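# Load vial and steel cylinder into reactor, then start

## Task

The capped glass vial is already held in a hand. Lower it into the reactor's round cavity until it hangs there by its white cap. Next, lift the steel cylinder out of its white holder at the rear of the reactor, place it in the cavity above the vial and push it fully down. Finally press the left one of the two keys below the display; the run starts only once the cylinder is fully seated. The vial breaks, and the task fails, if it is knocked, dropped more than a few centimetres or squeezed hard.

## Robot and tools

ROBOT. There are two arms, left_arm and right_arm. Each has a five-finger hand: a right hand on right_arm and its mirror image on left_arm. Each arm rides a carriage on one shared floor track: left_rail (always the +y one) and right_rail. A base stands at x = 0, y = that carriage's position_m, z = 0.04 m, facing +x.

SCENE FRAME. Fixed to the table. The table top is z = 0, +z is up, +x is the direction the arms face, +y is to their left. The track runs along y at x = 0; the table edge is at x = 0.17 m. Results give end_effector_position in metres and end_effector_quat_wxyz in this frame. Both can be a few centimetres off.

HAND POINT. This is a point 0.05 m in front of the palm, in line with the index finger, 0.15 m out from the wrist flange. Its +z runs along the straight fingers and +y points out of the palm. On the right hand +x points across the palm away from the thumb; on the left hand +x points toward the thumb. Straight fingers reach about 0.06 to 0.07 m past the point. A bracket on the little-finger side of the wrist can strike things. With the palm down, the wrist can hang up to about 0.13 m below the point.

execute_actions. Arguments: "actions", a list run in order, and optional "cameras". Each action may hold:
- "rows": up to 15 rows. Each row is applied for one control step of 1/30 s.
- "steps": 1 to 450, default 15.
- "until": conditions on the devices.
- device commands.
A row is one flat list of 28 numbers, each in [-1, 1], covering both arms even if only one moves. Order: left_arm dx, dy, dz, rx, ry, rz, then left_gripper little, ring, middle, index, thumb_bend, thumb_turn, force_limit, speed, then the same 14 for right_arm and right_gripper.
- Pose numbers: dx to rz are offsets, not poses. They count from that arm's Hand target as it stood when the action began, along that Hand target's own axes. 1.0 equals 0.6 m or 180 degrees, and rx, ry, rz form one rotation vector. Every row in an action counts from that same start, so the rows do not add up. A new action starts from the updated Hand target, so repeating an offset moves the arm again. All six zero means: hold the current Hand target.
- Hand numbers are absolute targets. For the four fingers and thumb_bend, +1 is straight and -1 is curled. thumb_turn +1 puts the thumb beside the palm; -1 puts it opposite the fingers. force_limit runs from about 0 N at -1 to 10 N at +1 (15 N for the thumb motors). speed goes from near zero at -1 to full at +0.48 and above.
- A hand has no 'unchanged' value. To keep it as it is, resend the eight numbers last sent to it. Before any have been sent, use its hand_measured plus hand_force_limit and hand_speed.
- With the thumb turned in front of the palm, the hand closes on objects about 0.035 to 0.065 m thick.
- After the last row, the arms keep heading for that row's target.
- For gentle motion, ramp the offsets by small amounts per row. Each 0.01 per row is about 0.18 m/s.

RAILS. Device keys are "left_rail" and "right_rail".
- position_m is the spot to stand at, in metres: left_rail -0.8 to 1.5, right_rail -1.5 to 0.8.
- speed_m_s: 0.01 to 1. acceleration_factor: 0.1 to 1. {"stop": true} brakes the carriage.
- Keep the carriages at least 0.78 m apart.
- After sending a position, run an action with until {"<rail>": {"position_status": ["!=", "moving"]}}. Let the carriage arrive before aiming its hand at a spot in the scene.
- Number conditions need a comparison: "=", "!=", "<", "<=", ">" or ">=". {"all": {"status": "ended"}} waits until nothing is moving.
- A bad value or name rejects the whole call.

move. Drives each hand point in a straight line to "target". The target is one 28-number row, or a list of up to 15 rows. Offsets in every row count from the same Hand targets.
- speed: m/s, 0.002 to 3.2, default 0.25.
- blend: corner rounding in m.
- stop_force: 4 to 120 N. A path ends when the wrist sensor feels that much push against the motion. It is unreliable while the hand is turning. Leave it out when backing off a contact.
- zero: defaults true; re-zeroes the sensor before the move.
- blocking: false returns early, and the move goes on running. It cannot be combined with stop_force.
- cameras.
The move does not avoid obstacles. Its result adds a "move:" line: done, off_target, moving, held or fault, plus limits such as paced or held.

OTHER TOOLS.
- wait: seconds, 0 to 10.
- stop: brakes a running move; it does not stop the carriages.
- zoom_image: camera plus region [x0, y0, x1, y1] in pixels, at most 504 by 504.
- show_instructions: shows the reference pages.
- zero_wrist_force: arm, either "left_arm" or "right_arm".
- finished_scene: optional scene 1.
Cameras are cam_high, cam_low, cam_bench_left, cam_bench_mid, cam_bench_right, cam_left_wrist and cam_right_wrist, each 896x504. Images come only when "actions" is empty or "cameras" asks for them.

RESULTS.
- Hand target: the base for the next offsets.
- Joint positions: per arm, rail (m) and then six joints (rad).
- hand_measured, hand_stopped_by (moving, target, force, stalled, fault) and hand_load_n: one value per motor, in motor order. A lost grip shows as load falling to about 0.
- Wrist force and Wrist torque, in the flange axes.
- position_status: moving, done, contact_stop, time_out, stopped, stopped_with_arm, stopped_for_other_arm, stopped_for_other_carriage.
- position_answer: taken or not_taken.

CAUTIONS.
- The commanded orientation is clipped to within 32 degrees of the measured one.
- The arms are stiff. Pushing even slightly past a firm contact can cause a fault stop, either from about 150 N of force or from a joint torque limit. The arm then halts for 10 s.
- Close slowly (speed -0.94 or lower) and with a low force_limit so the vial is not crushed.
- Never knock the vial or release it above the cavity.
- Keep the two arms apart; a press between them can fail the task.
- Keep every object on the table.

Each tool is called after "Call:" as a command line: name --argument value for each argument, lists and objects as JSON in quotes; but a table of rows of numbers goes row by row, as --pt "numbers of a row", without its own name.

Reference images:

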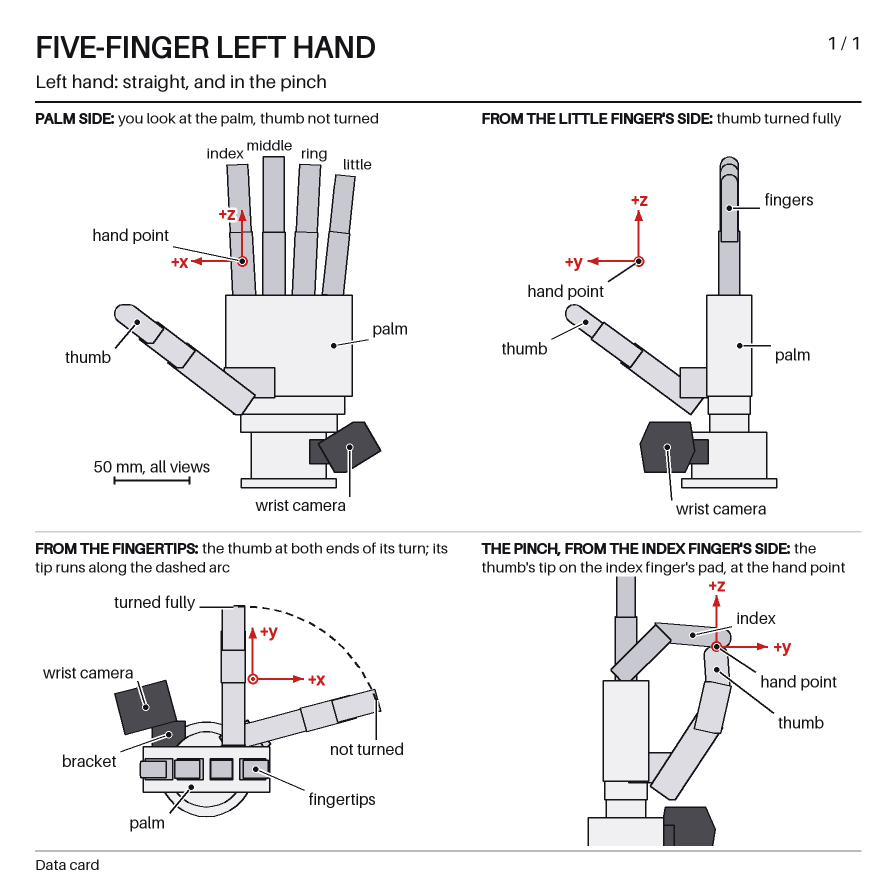

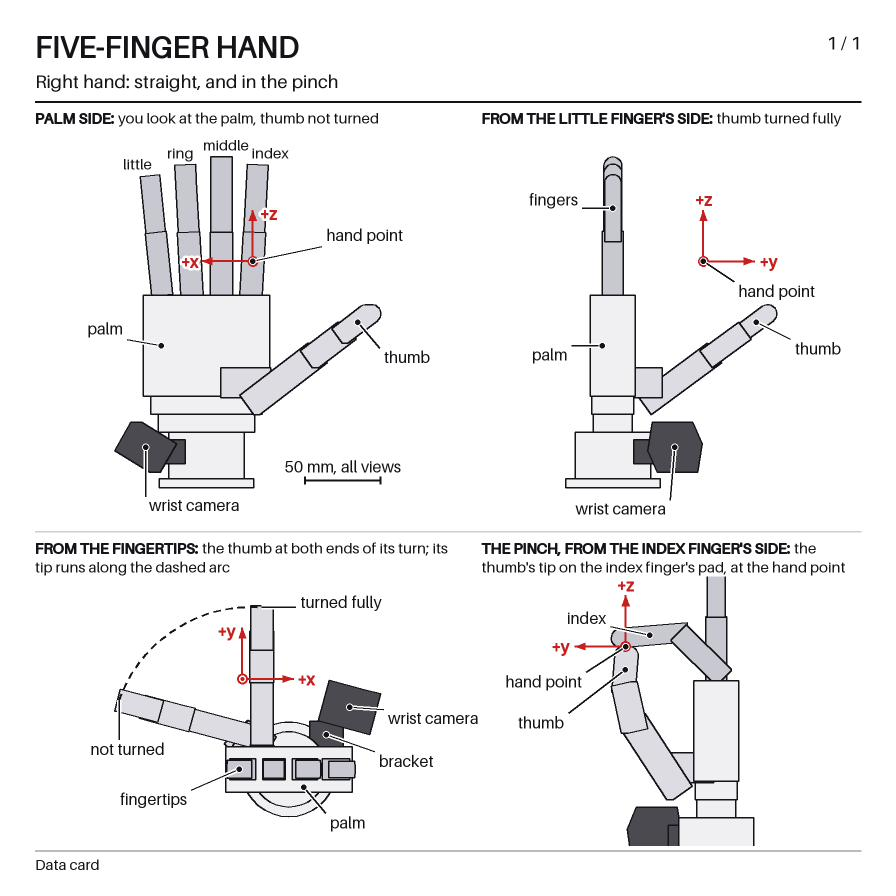

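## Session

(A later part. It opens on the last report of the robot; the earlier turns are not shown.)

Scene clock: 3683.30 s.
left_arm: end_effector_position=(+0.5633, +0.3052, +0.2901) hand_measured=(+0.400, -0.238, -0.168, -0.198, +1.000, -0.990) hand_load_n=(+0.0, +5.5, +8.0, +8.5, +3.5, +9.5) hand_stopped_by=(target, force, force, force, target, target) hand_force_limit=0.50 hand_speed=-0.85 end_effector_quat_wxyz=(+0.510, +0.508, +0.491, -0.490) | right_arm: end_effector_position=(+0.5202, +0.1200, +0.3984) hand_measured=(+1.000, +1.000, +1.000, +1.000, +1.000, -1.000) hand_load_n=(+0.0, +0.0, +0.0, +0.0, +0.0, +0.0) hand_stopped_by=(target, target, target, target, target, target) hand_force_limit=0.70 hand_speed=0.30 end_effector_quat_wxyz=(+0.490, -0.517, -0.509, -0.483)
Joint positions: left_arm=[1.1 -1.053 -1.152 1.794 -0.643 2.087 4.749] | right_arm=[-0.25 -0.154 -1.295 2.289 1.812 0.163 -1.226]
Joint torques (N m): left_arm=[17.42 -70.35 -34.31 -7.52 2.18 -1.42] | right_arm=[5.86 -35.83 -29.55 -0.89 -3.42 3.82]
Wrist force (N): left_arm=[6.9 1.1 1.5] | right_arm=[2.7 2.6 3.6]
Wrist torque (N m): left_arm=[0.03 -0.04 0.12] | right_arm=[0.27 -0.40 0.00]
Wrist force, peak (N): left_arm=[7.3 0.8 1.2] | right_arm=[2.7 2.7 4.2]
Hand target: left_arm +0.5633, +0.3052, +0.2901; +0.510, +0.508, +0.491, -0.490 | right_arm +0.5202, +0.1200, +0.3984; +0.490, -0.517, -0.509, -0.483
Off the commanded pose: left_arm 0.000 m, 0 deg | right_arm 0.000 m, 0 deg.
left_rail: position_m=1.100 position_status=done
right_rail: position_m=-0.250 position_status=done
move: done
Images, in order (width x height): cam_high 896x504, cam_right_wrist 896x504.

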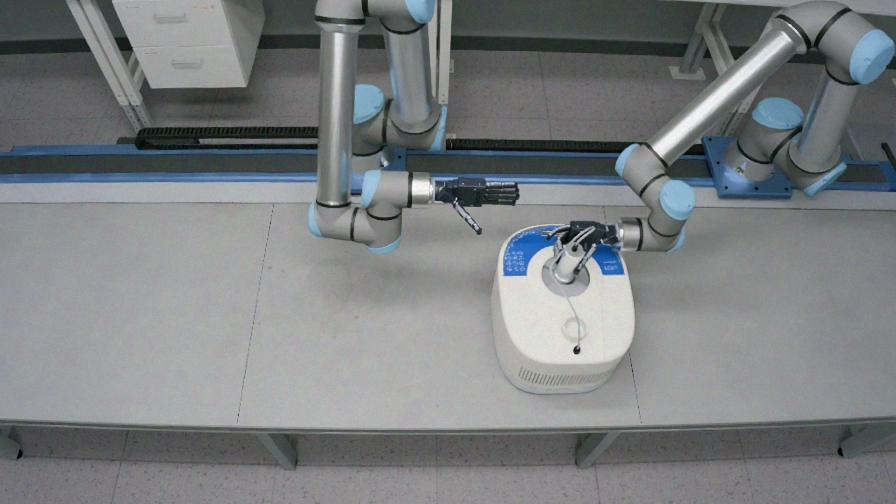

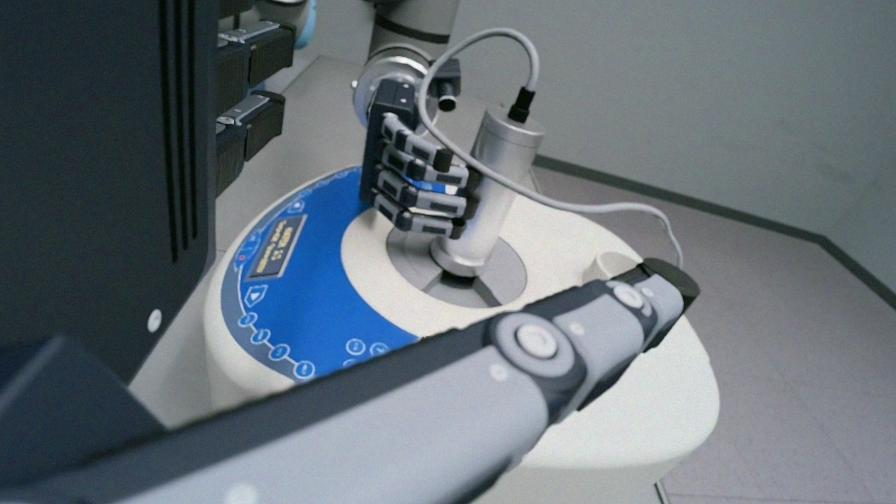

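Call:
move --target '[0.00666,0,0,0,0,0,0.4,-0.36,-0.5,-0.45,1,-0.99,0.5,-0.85,0,0,0,0,0,0,1,1,1,1,1,-1,0.7,0.3]' --speed 0.006 --stop_force 6 --cameras '["cam_high","cam_right_wrist"]'

Call:
zoom_image --camera "cam_right_wrist" --region '[410, 200, 510, 290]'

Call:
zoom_image --camera "cam_high" --region '[545, 255, 590, 300]'

Scene clock: 3696.90 s.
left_arm: end_effector_position=(+0.5634, +0.3052, +0.2883) hand_measured=(+0.400, -0.238, -0.168, -0.198, +1.000, -0.990) hand_load_n=(+0.0, +6.5, +8.5, +8.0, +3.5, +7.0) hand_stopped_by=(target, force, force, force, target, target) hand_force_limit=0.50 hand_speed=-0.85 end_effector_quat_wxyz=(+0.510, +0.508, +0.491, -0.490) | right_arm: end_effector_position=(+0.5202, +0.1200, +0.3984) hand_measured=(+1.000, +1.000, +1.000, +1.000, +1.000, -1.000) hand_load_n=(+0.0, +0.0, +0.0, +0.0, +0.0, +0.5) hand_stopped_by=(target, target, target, target, target, target) hand_force_limit=0.70 hand_speed=0.30 end_effector_quat_wxyz=(+0.490, -0.517, -0.509, -0.483)
Joint positions: left_arm=[1.1 -1.052 -1.15 1.795 -0.646 2.087 4.749] | right_arm=[-0.25 -0.154 -1.295 2.289 1.812 0.163 -1.226]
Joint torques (N m): left_arm=[15.32 -87.59 -40.82 0.77 -1.59 -1.28] | right_arm=[5.7 -35.06 -29.42 -0.79 -3.46 3.82]
Wrist force (N): left_arm=[-0.4 -1.7 2.1] | right_arm=[2.4 2.5 3.9]
Wrist torque (N m): left_arm=[0.02 0.07 0.31] | right_arm=[0.23 -0.36 -0.02]
Wrist force, peak (N): left_arm=[7.3 1.4 1.4] | right_arm=[2.2 2.9 4.3]
Hand target: left_arm +0.5634, +0.3052, +0.2883; +0.510, +0.508, +0.491, -0.490 (not the last commanded pose) | right_arm +0.5202, +0.1200, +0.3984; +0.490, -0.517, -0.509, -0.483
Off the commanded pose: left_arm 0.002 m, 0 deg | right_arm 0.000 m, 0 deg.
left_rail: position_m=1.100 position_status=done
right_rail: position_m=-0.250 position_status=done
move: contact (left_arm)
Images, in order (width x height): cam_high 896x504, cam_right_wrist 896x504.

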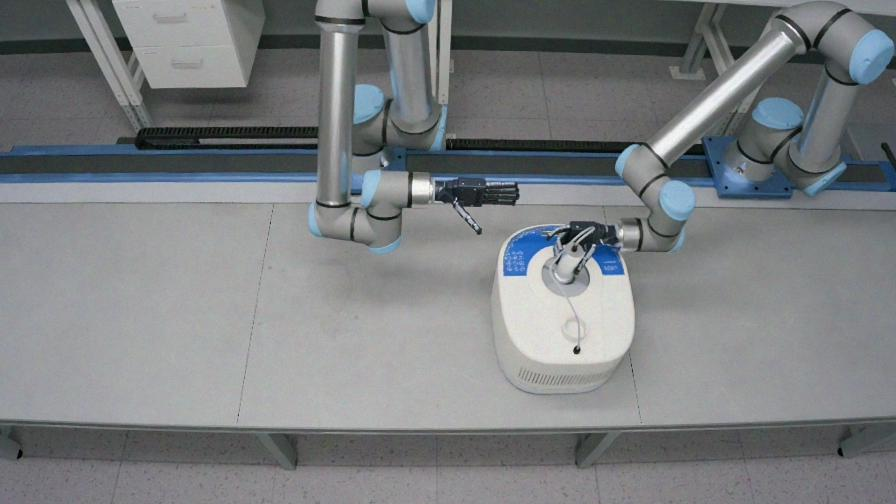

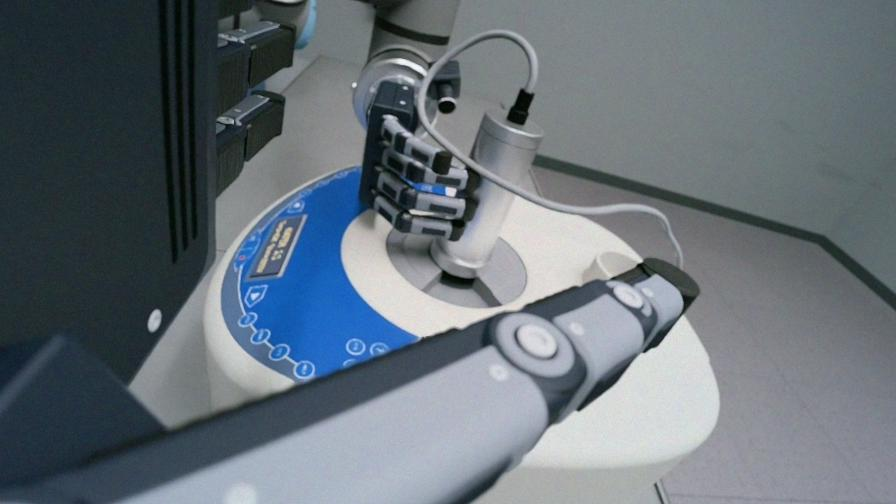

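Scaled by 5.040 from the camera's 896x504 image, which has a finer 1280x720 frame.

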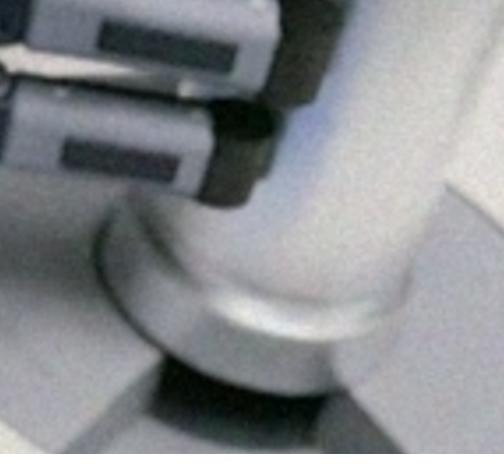

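Scaled by 11.200 from the camera's 896x504 image, which has a finer 1280x720 frame.

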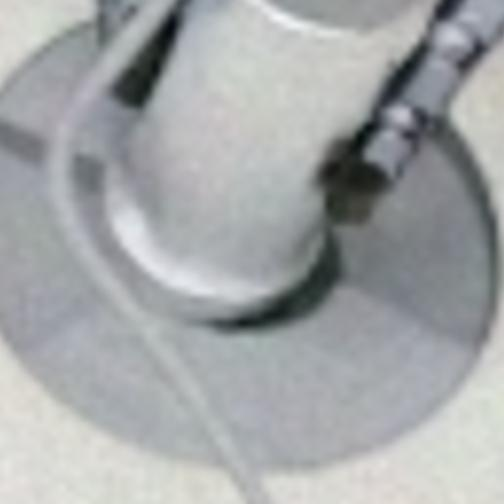

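Call:
move --target '[0.0100,0,0,0,0,0,0.4,-0.36,-0.5,-0.45,1,-0.99,0.5,-0.85,0,0,0,0,0,0,1,1,1,1,1,-1,0.7,0.3]' --speed 0.006 --stop_force 10 --cameras '["cam_high","cam_right_wrist"]'

Call:
zoom_image --camera "cam_right_wrist" --region '[410, 200, 510, 290]'

Call:
zoom_image --camera "cam_high" --region '[545, 255, 590, 300]'

Scene clock: 3724.87 s.
left_arm: end_effector_position=(+0.5635, +0.3051, +0.2875) hand_measured=(+0.400, -0.238, -0.168, -0.198, +1.000, -0.990) hand_load_n=(+0.0, +8.5, +9.0, +7.0, +3.5, +2.5) hand_stopped_by=(target, force, force, force, target, target) hand_force_limit=0.50 hand_speed=-0.85 end_effector_quat_wxyz=(+0.510, +0.508, +0.491, -0.490) | right_arm: end_effector_position=(+0.5202, +0.1200, +0.3984) hand_measured=(+1.000, +1.000, +1.000, +1.000, +1.000, -1.000) hand_load_n=(+0.0, +0.0, +0.0, +0.0, +0.0, +0.5) hand_stopped_by=(target, target, target, target, target, target) hand_force_limit=0.70 hand_speed=0.30 end_effector_quat_wxyz=(+0.490, -0.517, -0.509, -0.483)
Joint positions: left_arm=[1.1 -1.052 -1.149 1.796 -0.648 2.087 4.749] | right_arm=[-0.25 -0.154 -1.295 2.289 1.812 0.163 -1.226]
Joint torques (N m): left_arm=[16.39 -77.92 -36.98 3 -0.77 -1.56] | right_arm=[5.37 -35.24 -29.22 -1 -3.5 3.82]
Wrist force (N): left_arm=[-9.8 -4.9 2.2] | right_arm=[2.5 2.3 3.8]
Wrist torque (N m): left_arm=[-0.03 0.18 0.61] | right_arm=[0.20 -0.37 -0.02]
Wrist force, peak (N): left_arm=[-12.6 -6.7 2.1] | right_arm=[2.7 2.9 4.2]
Hand target: left_arm +0.5635, +0.3051, +0.2875; +0.510, +0.508, +0.491, -0.490 (not the last commanded pose) | right_arm +0.5202, +0.1200, +0.3984; +0.490, -0.517, -0.509, -0.483
Off the commanded pose: left_arm 0.005 m, 0 deg | right_arm 0.000 m, 0 deg.
left_rail: position_m=1.100 position_status=done
right_rail: position_m=-0.250 position_status=done
move: contact (left_arm)
Images, in order (width x height): cam_high 896x504, cam_right_wrist 896x504.

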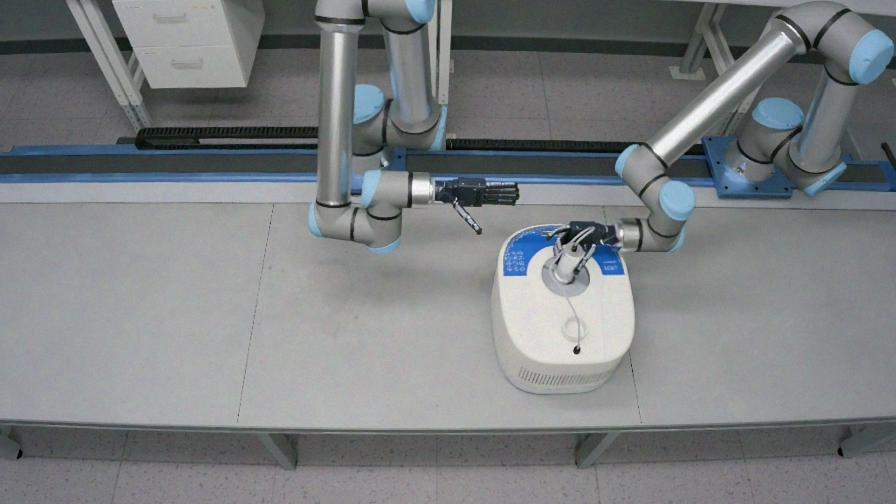

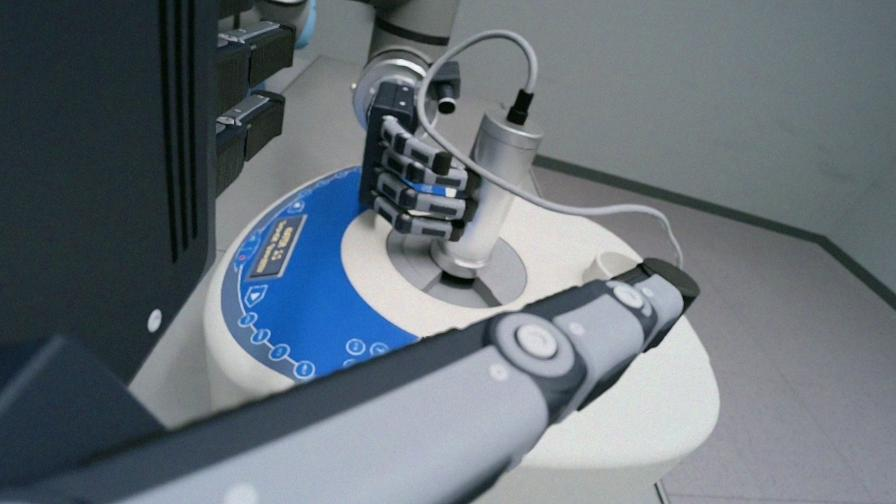

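Scaled by 5.040 from the camera's 896x504 image, which has a finer 1280x720 frame.

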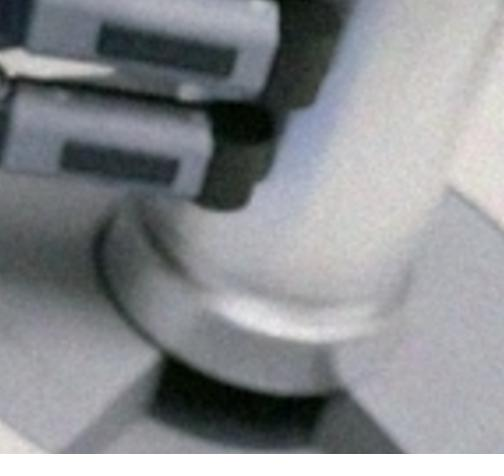

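Scaled by 11.200 from the camera's 896x504 image, which has a finer 1280x720 frame.

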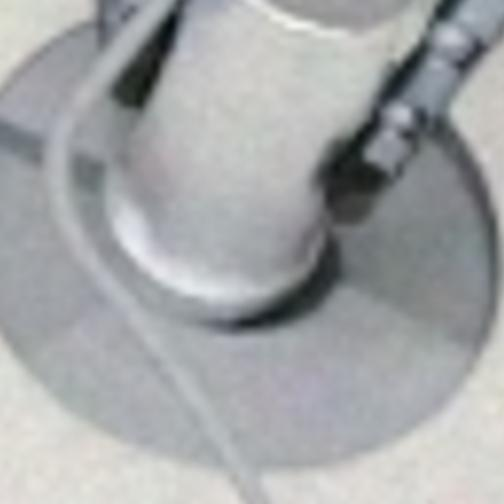

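Call:
move --target '[0.0130,0,0,0,0,0,0.4,-0.36,-0.5,-0.45,1,-0.99,0.5,-0.85,0,0,0,0,0,0,1,1,1,1,1,-1,0.7,0.3]' --speed 0.006 --stop_force 12 --cameras '["cam_high","cam_right_wrist"]'

Call:
zoom_image --camera "cam_right_wrist" --region '[380, 80, 560, 310]'

Call:
zoom_image --camera "cam_high" --region '[545, 225, 600, 300]'

Scene clock: 3739.20 s.
left_arm: end_effector_position=(+0.5638, +0.3051, +0.2797) hand_measured=(+0.400, -0.238, -0.168, -0.198, +1.000, -0.990) hand_load_n=(+0.0, +11.0, +5.0, +8.5, +4.0, -9.0) hand_stopped_by=(target, force, force, force, target, target) hand_force_limit=0.50 hand_speed=-0.85 end_effector_quat_wxyz=(+0.510, +0.508, +0.491, -0.490) | right_arm: end_effector_position=(+0.5202, +0.1200, +0.3984) hand_measured=(+1.000, +1.000, +1.000, +1.000, +1.000, -1.000) hand_load_n=(+0.0, +0.0, +0.0, +0.0, +0.0, +0.0) hand_stopped_by=(target, target, target, target, target, target) hand_force_limit=0.70 hand_speed=0.30 end_effector_quat_wxyz=(+0.490, -0.517, -0.509, -0.483)
Joint positions: left_arm=[1.1 -1.052 -1.141 1.8 -0.66 2.087 4.749] | right_arm=[-0.25 -0.154 -1.295 2.289 1.812 0.163 -1.226]
Joint torques (N m): left_arm=[15.88 -45.41 -17.46 -1.67 0.51 -1.06] | right_arm=[4.75 -36.14 -29.01 -0.69 -3.54 3.77]
Wrist force (N): left_arm=[-17.1 -2.0 0.6] | right_arm=[2.5 2.2 3.9]
Wrist torque (N m): left_arm=[-0.09 0.34 0.71] | right_arm=[0.19 -0.38 -0.03]
Wrist force, peak (N): left_arm=[-18.4 -7.5 0.3] | right_arm=[2.6 2.8 4.3]
Hand target: left_arm +0.5638, +0.3051, +0.2797; +0.510, +0.508, +0.491, -0.490 | right_arm +0.5202, +0.1200, +0.3984; +0.490, -0.517, -0.509, -0.483
Off the commanded pose: left_arm 0.000 m, 0 deg | right_arm 0.000 m, 0 deg.
left_rail: position_m=1.100 position_status=done
right_rail: position_m=-0.250 position_status=done
move: done
Images, in order (width x height): cam_high 896x504, cam_right_wrist 896x504.

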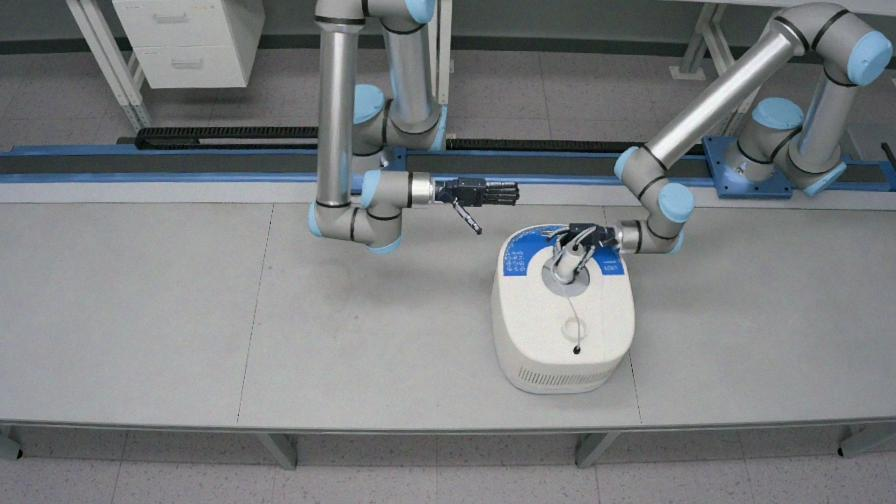

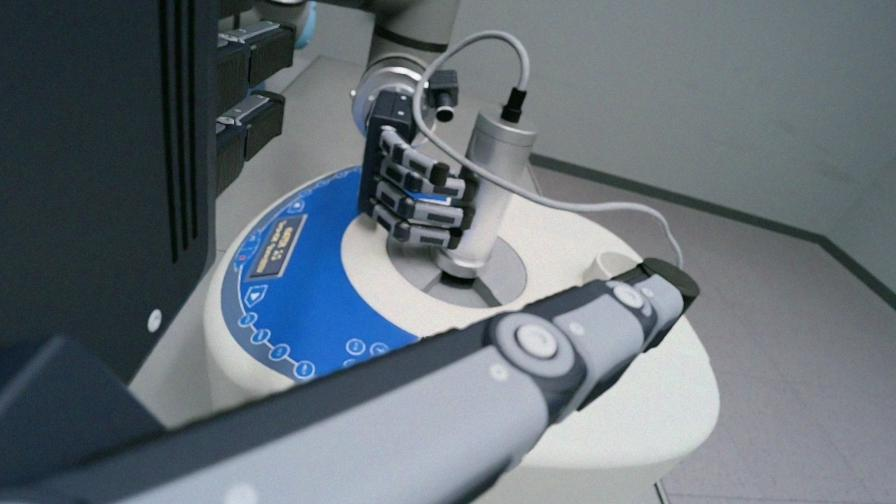

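Scaled by 2.191 from the camera's 896x504 image, which has a finer 1280x720 frame.

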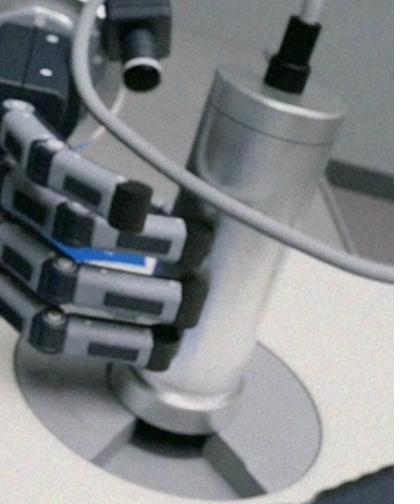

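Scaled by 6.720 from the camera's 896x504 image, which has a finer 1280x720 frame.

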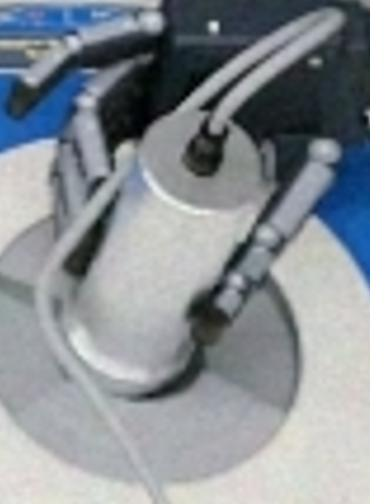

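Call:
zoom_image --camera "cam_right_wrist" --region '[410, 200, 510, 290]'

Scaled by 5.040 from the camera's 896x504 image, which has a finer 1280x720 frame.

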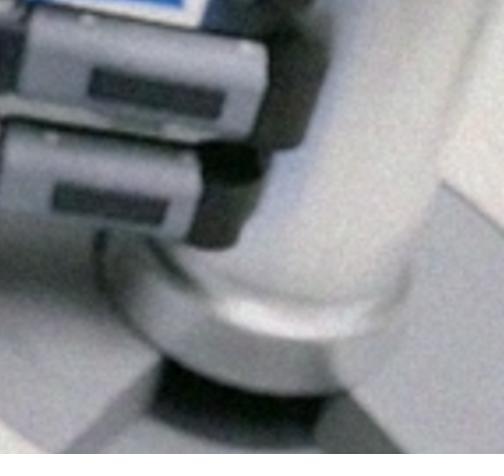

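Call:
move --target '[-0.0060,0,0,0,0,0,0.4,-0.36,-0.5,-0.45,1,-0.99,0.5,-0.85,0,0,0,0,0,0,1,1,1,1,1,-1,0.7,0.3]' --speed 0.01 --cameras '["cam_high","cam_right_wrist","cam_left_wrist"]'

Call:
zoom_image --camera "cam_right_wrist" --region '[380, 80, 560, 310]'

Scene clock: 3823.57 s.
left_arm: end_effector_position=(+0.5636, +0.3051, +0.2831) hand_measured=(+0.400, -0.238, -0.168, -0.198, +1.000, -0.990) hand_load_n=(+0.0, +6.5, +5.0, +11.0, +4.0, +7.0) hand_stopped_by=(target, force, force, force, target, target) hand_force_limit=0.50 hand_speed=-0.85 end_effector_quat_wxyz=(+0.510, +0.508, +0.491, -0.490) | right_arm: end_effector_position=(+0.5202, +0.1200, +0.3984) hand_measured=(+1.000, +1.000, +1.000, +1.000, +1.000, -1.000) hand_load_n=(+0.0, +0.0, +0.0, +0.0, +0.0, +0.5) hand_stopped_by=(target, target, target, target, target, target) hand_force_limit=0.70 hand_speed=0.30 end_effector_quat_wxyz=(+0.490, -0.517, -0.509, -0.483)
Joint positions: left_arm=[1.1 -1.052 -1.145 1.798 -0.655 2.087 4.749] | right_arm=[-0.25 -0.154 -1.295 2.289 1.812 0.163 -1.226]
Joint torques (N m): left_arm=[-18.08 -94.22 -46.62 -0.97 -1.2 -1.38] | right_arm=[5.32 -35.27 -29.06 -0.86 -3.33 3.77]
Wrist force (N): left_arm=[7.2 0.6 1.5] | right_arm=[2.2 2.5 3.5]
Wrist torque (N m): left_arm=[-0.05 -0.06 0.15] | right_arm=[0.26 -0.32 -0.03]
Wrist force, peak (N): left_arm=[-17.8 -1.7 0.4] | right_arm=[2.3 2.8 4.3]
Hand target: left_arm +0.5636, +0.3051, +0.2833; +0.510, +0.508, +0.491, -0.490 | right_arm +0.5202, +0.1200, +0.3984; +0.490, -0.517, -0.509, -0.483
Off the commanded pose: left_arm 0.000 m, 0 deg | right_arm 0.000 m, 0 deg.
left_rail: position_m=1.100 position_status=done
right_rail: position_m=-0.250 position_status=done
move: done
Images, in order (width x height): cam_high 896x504, cam_left_wrist 896x504, cam_right_wrist 896x504.

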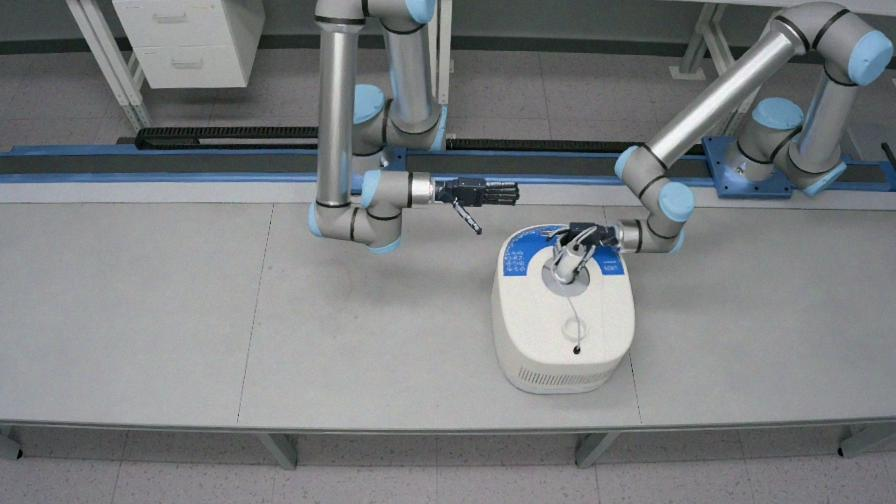

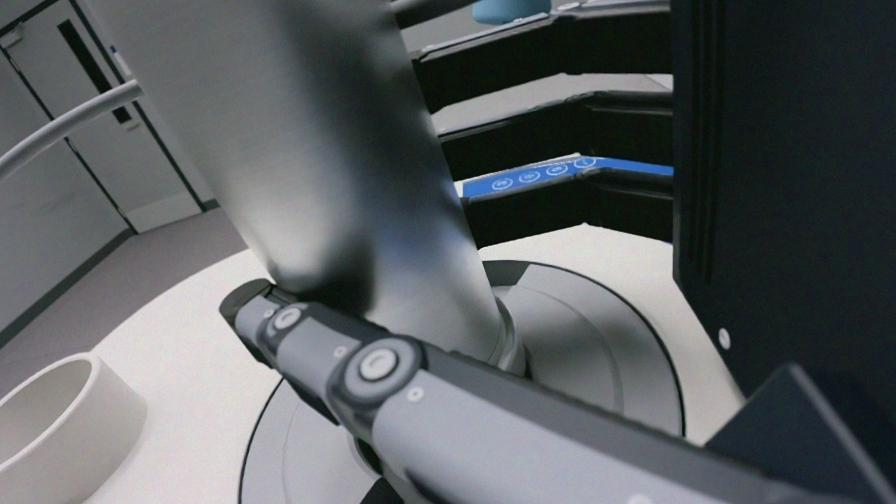

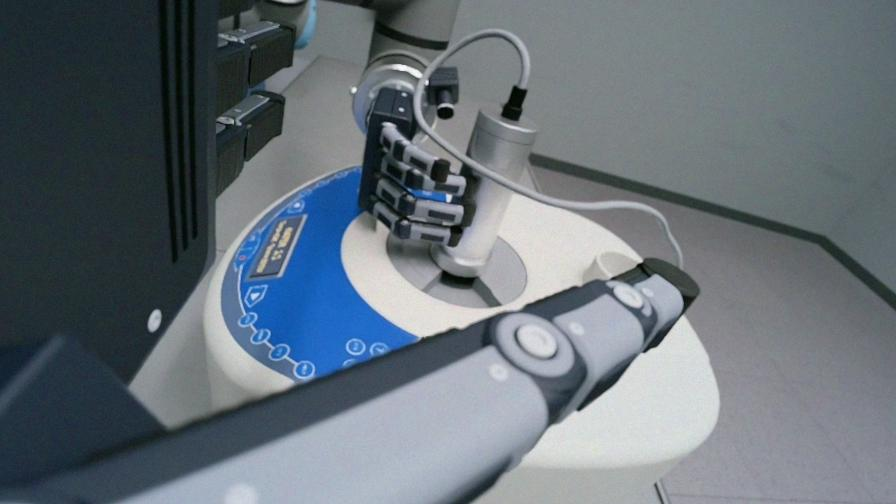

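Scaled by 2.191 from the camera's 896x504 image, which has a finer 1280x720 frame.

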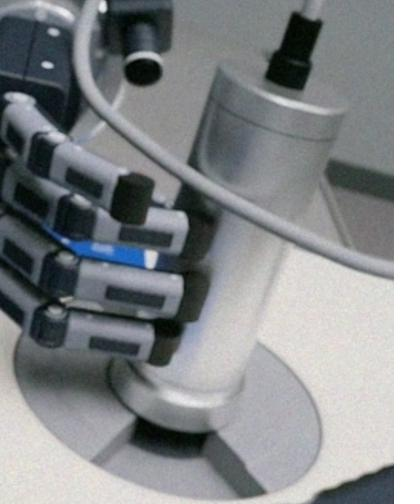

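Call:
zoom_image --camera "cam_left_wrist" --region '[440, 260, 580, 400]'

Call:
zoom_image --camera "cam_left_wrist" --region '[230, 370, 480, 504]'

Scaled by 3.600 from the camera's 896x504 image, which has a finer 1280x720 frame.

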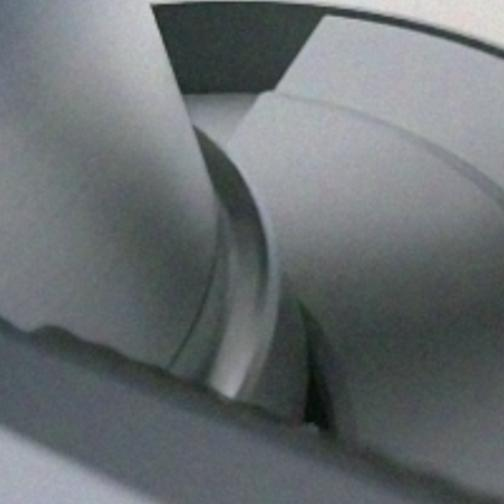

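Scaled by 2.016 from the camera's 896x504 image, which has a finer 1280x720 frame.

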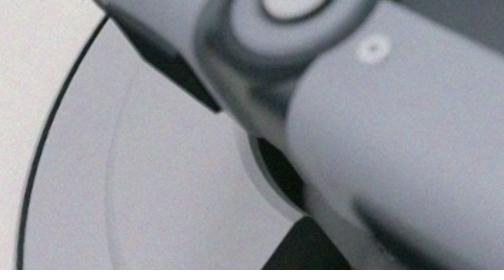

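Call:
move --target '[0,0,0,0,0,0,0.4,-0.36,-0.5,-0.45,1,-0.99,0.5,-0.85,-0.1093,0.0016,0.1395,0,0,0,-0.9,-0.9,-0.9,-0.9,1,-1,0.0,0.3]' --speed 0.1 --cameras '["cam_high","cam_right_wrist","cam_low"]'

Scene clock: 3869.70 s.
left_arm: end_effector_position=(+0.5636, +0.3051, +0.2833) hand_measured=(+0.400, -0.238, -0.168, -0.198, +1.000, -0.990) hand_load_n=(+0.0, +6.5, +5.0, +11.0, +3.5, +7.0) hand_stopped_by=(target, force, force, force, target, target) hand_force_limit=0.50 hand_speed=-0.85 end_effector_quat_wxyz=(+0.510, +0.508, +0.491, -0.490) | right_arm: end_effector_position=(+0.5203, +0.1993, +0.3284) hand_measured=(-0.900, -0.900, -0.900, -0.900, +1.000, -1.000) hand_load_n=(+0.0, +0.0, +0.0, +0.0, +0.0, +0.5) hand_stopped_by=(target, target, target, target, target, target) hand_force_limit=0.00 hand_speed=0.30 end_effector_quat_wxyz=(+0.508, -0.499, -0.508, -0.484)
Joint positions: left_arm=[1.1 -1.052 -1.145 1.798 -0.654 2.087 4.749] | right_arm=[-0.25 0.014 -1.116 2.173 1.375 0.024 -0.847]
Joint torques (N m): left_arm=[-18.62 -93.81 -47.32 -1 -1.47 -1.51] | right_arm=[7.37 -70.01 -26.89 0.63 2.12 4.26]
Wrist force (N): left_arm=[6.8 1.1 1.7] | right_arm=[2.5 2.9 3.9]
Wrist torque (N m): left_arm=[0.00 -0.03 0.12] | right_arm=[0.29 -0.36 0.02]
Wrist force, peak (N): left_arm=[7.4 1.1 1.4] | right_arm=[2.3 2.8 4.5]
Hand target: left_arm +0.5636, +0.3051, +0.2833; +0.510, +0.508, +0.491, -0.490 | right_arm +0.5202, +0.2001, +0.3285; +0.490, -0.517, -0.509, -0.483
Off the commanded pose: left_arm 0.000 m, 0 deg | right_arm 0.001 m, 3 deg.
left_rail: position_m=1.100 position_status=done
right_rail: position_m=-0.250 position_status=done
move: off_target (right_arm)
Images, in order (width x height): cam_high 896x504, cam_low 896x504, cam_right_wrist 896x504.

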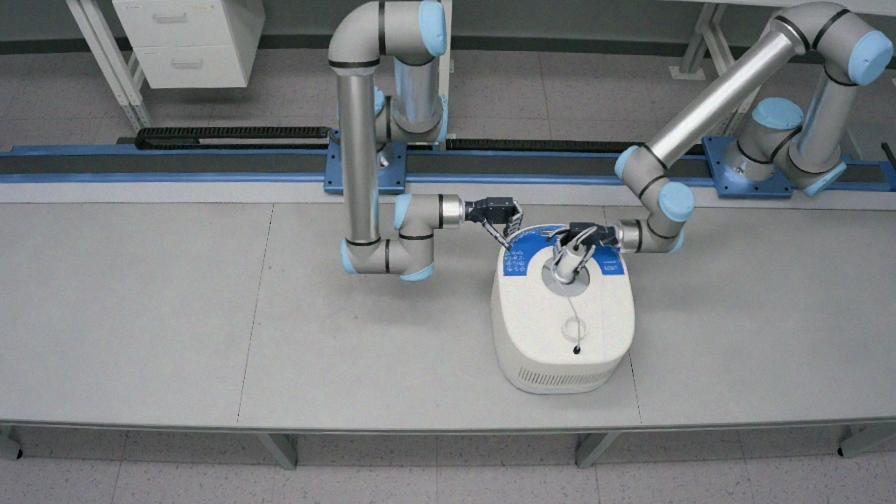

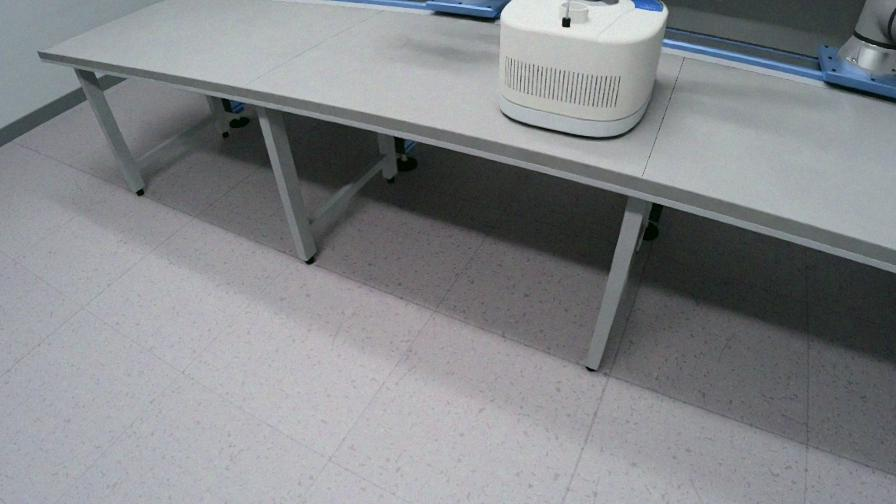

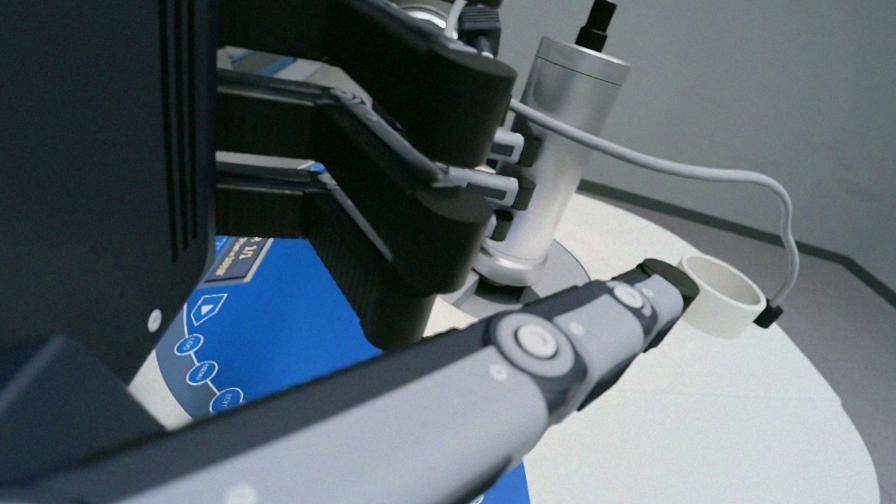

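Call:
zoom_image --camera "cam_right_wrist" --region '[440, 210, 580, 320]'

Scaled by 3.600 from the camera's 896x504 image, which has a finer 1280x720 frame.

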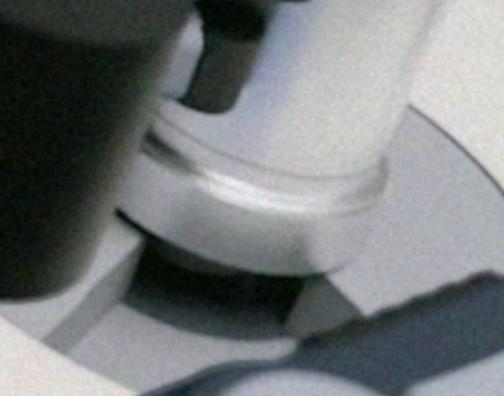

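Call:
move --pt "0 0 0 0 0 0 0.4 -0.36 -0.5 -0.45 1 -0.99 0.5 -0.85 0.08 0 -0.20 0 0 0 1 1 1 1 1 1 0.0 0.3" --pt "0 0 0 0 0 0 0.4 -0.36 -0.5 -0.45 1 -0.99 0.5 -0.85 0.36 0.0 -0.20 0 -0.5 0 1 1 1 1 1 1 0.0 0.3" --speed 0.25 --cameras '["cam_high","cam_right_wrist"]'

Scene clock: 3950.37 s.
left_arm: end_effector_position=(+0.5636, +0.3051, +0.2833) hand_measured=(+0.400, -0.238, -0.168, -0.198, +1.000, -0.990) hand_load_n=(+0.0, +6.5, +5.0, +11.0, +3.5, +7.0) hand_stopped_by=(target, force, force, force, target, target) hand_force_limit=0.50 hand_speed=-0.85 end_effector_quat_wxyz=(+0.510, +0.508, +0.491, -0.490) | right_arm: end_effector_position=(+0.5233, +0.0917, +0.5505) hand_measured=(+1.000, +1.000, +1.000, +1.000, +1.000, +1.000) hand_load_n=(+0.0, +0.0, +0.0, +0.0, +0.0, +0.0) hand_stopped_by=(target, target, target, target, target, target) hand_force_limit=0.00 hand_speed=0.30 end_effector_quat_wxyz=(+0.014, +0.707, +0.707, -0.024)
Joint positions: left_arm=[1.1 -1.052 -1.145 1.798 -0.654 2.087 4.749] | right_arm=[-0.25 0.4 -1.359 1.371 1.592 1.614 0.401]
Joint torques (N m): left_arm=[-19.49 -92.77 -46.77 -1.02 -1.4 -2.03] | right_arm=[6.35 -48.81 -49.02 6.99 3.62 4.65]
Wrist force (N): left_arm=[6.7 0.6 1.3] | right_arm=[-0.9 3.4 1.4]
Wrist torque (N m): left_arm=[-0.04 -0.03 0.14] | right_arm=[0.41 0.12 -0.03]
Wrist force, peak (N): left_arm=[7.4 1.0 1.3] | right_arm=[2.0 3.0 5.0]
Hand target: left_arm +0.5636, +0.3051, +0.2833; +0.510, +0.508, +0.491, -0.490 | right_arm +0.5233, +0.0918, +0.5505; +0.014, +0.707, +0.707, -0.024
Off the commanded pose: left_arm 0.000 m, 0 deg | right_arm 0.000 m, 0 deg.
left_rail: position_m=1.100 position_status=done
right_rail: position_m=-0.250 position_status=done
move: done
Images, in order (width x height): cam_high 896x504, cam_right_wrist 896x504.

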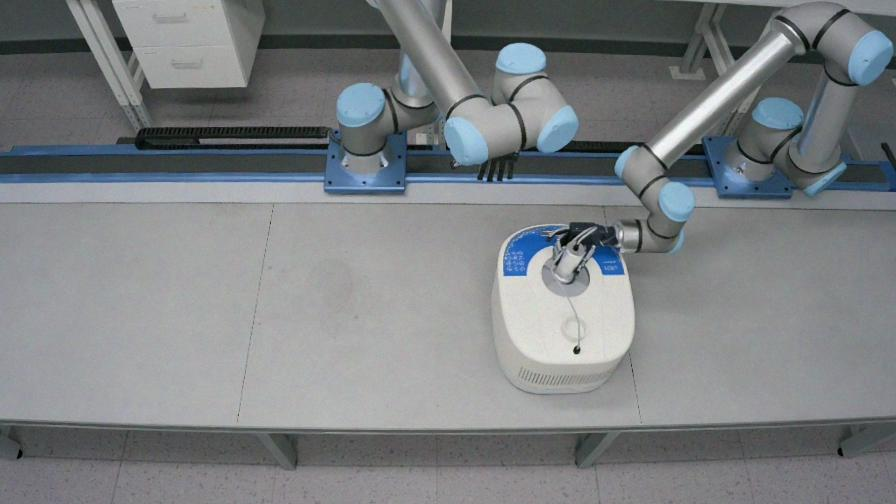

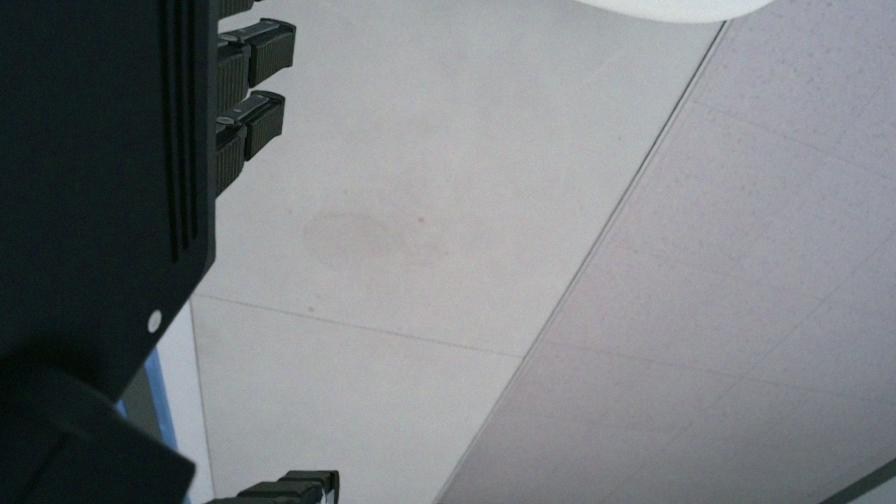

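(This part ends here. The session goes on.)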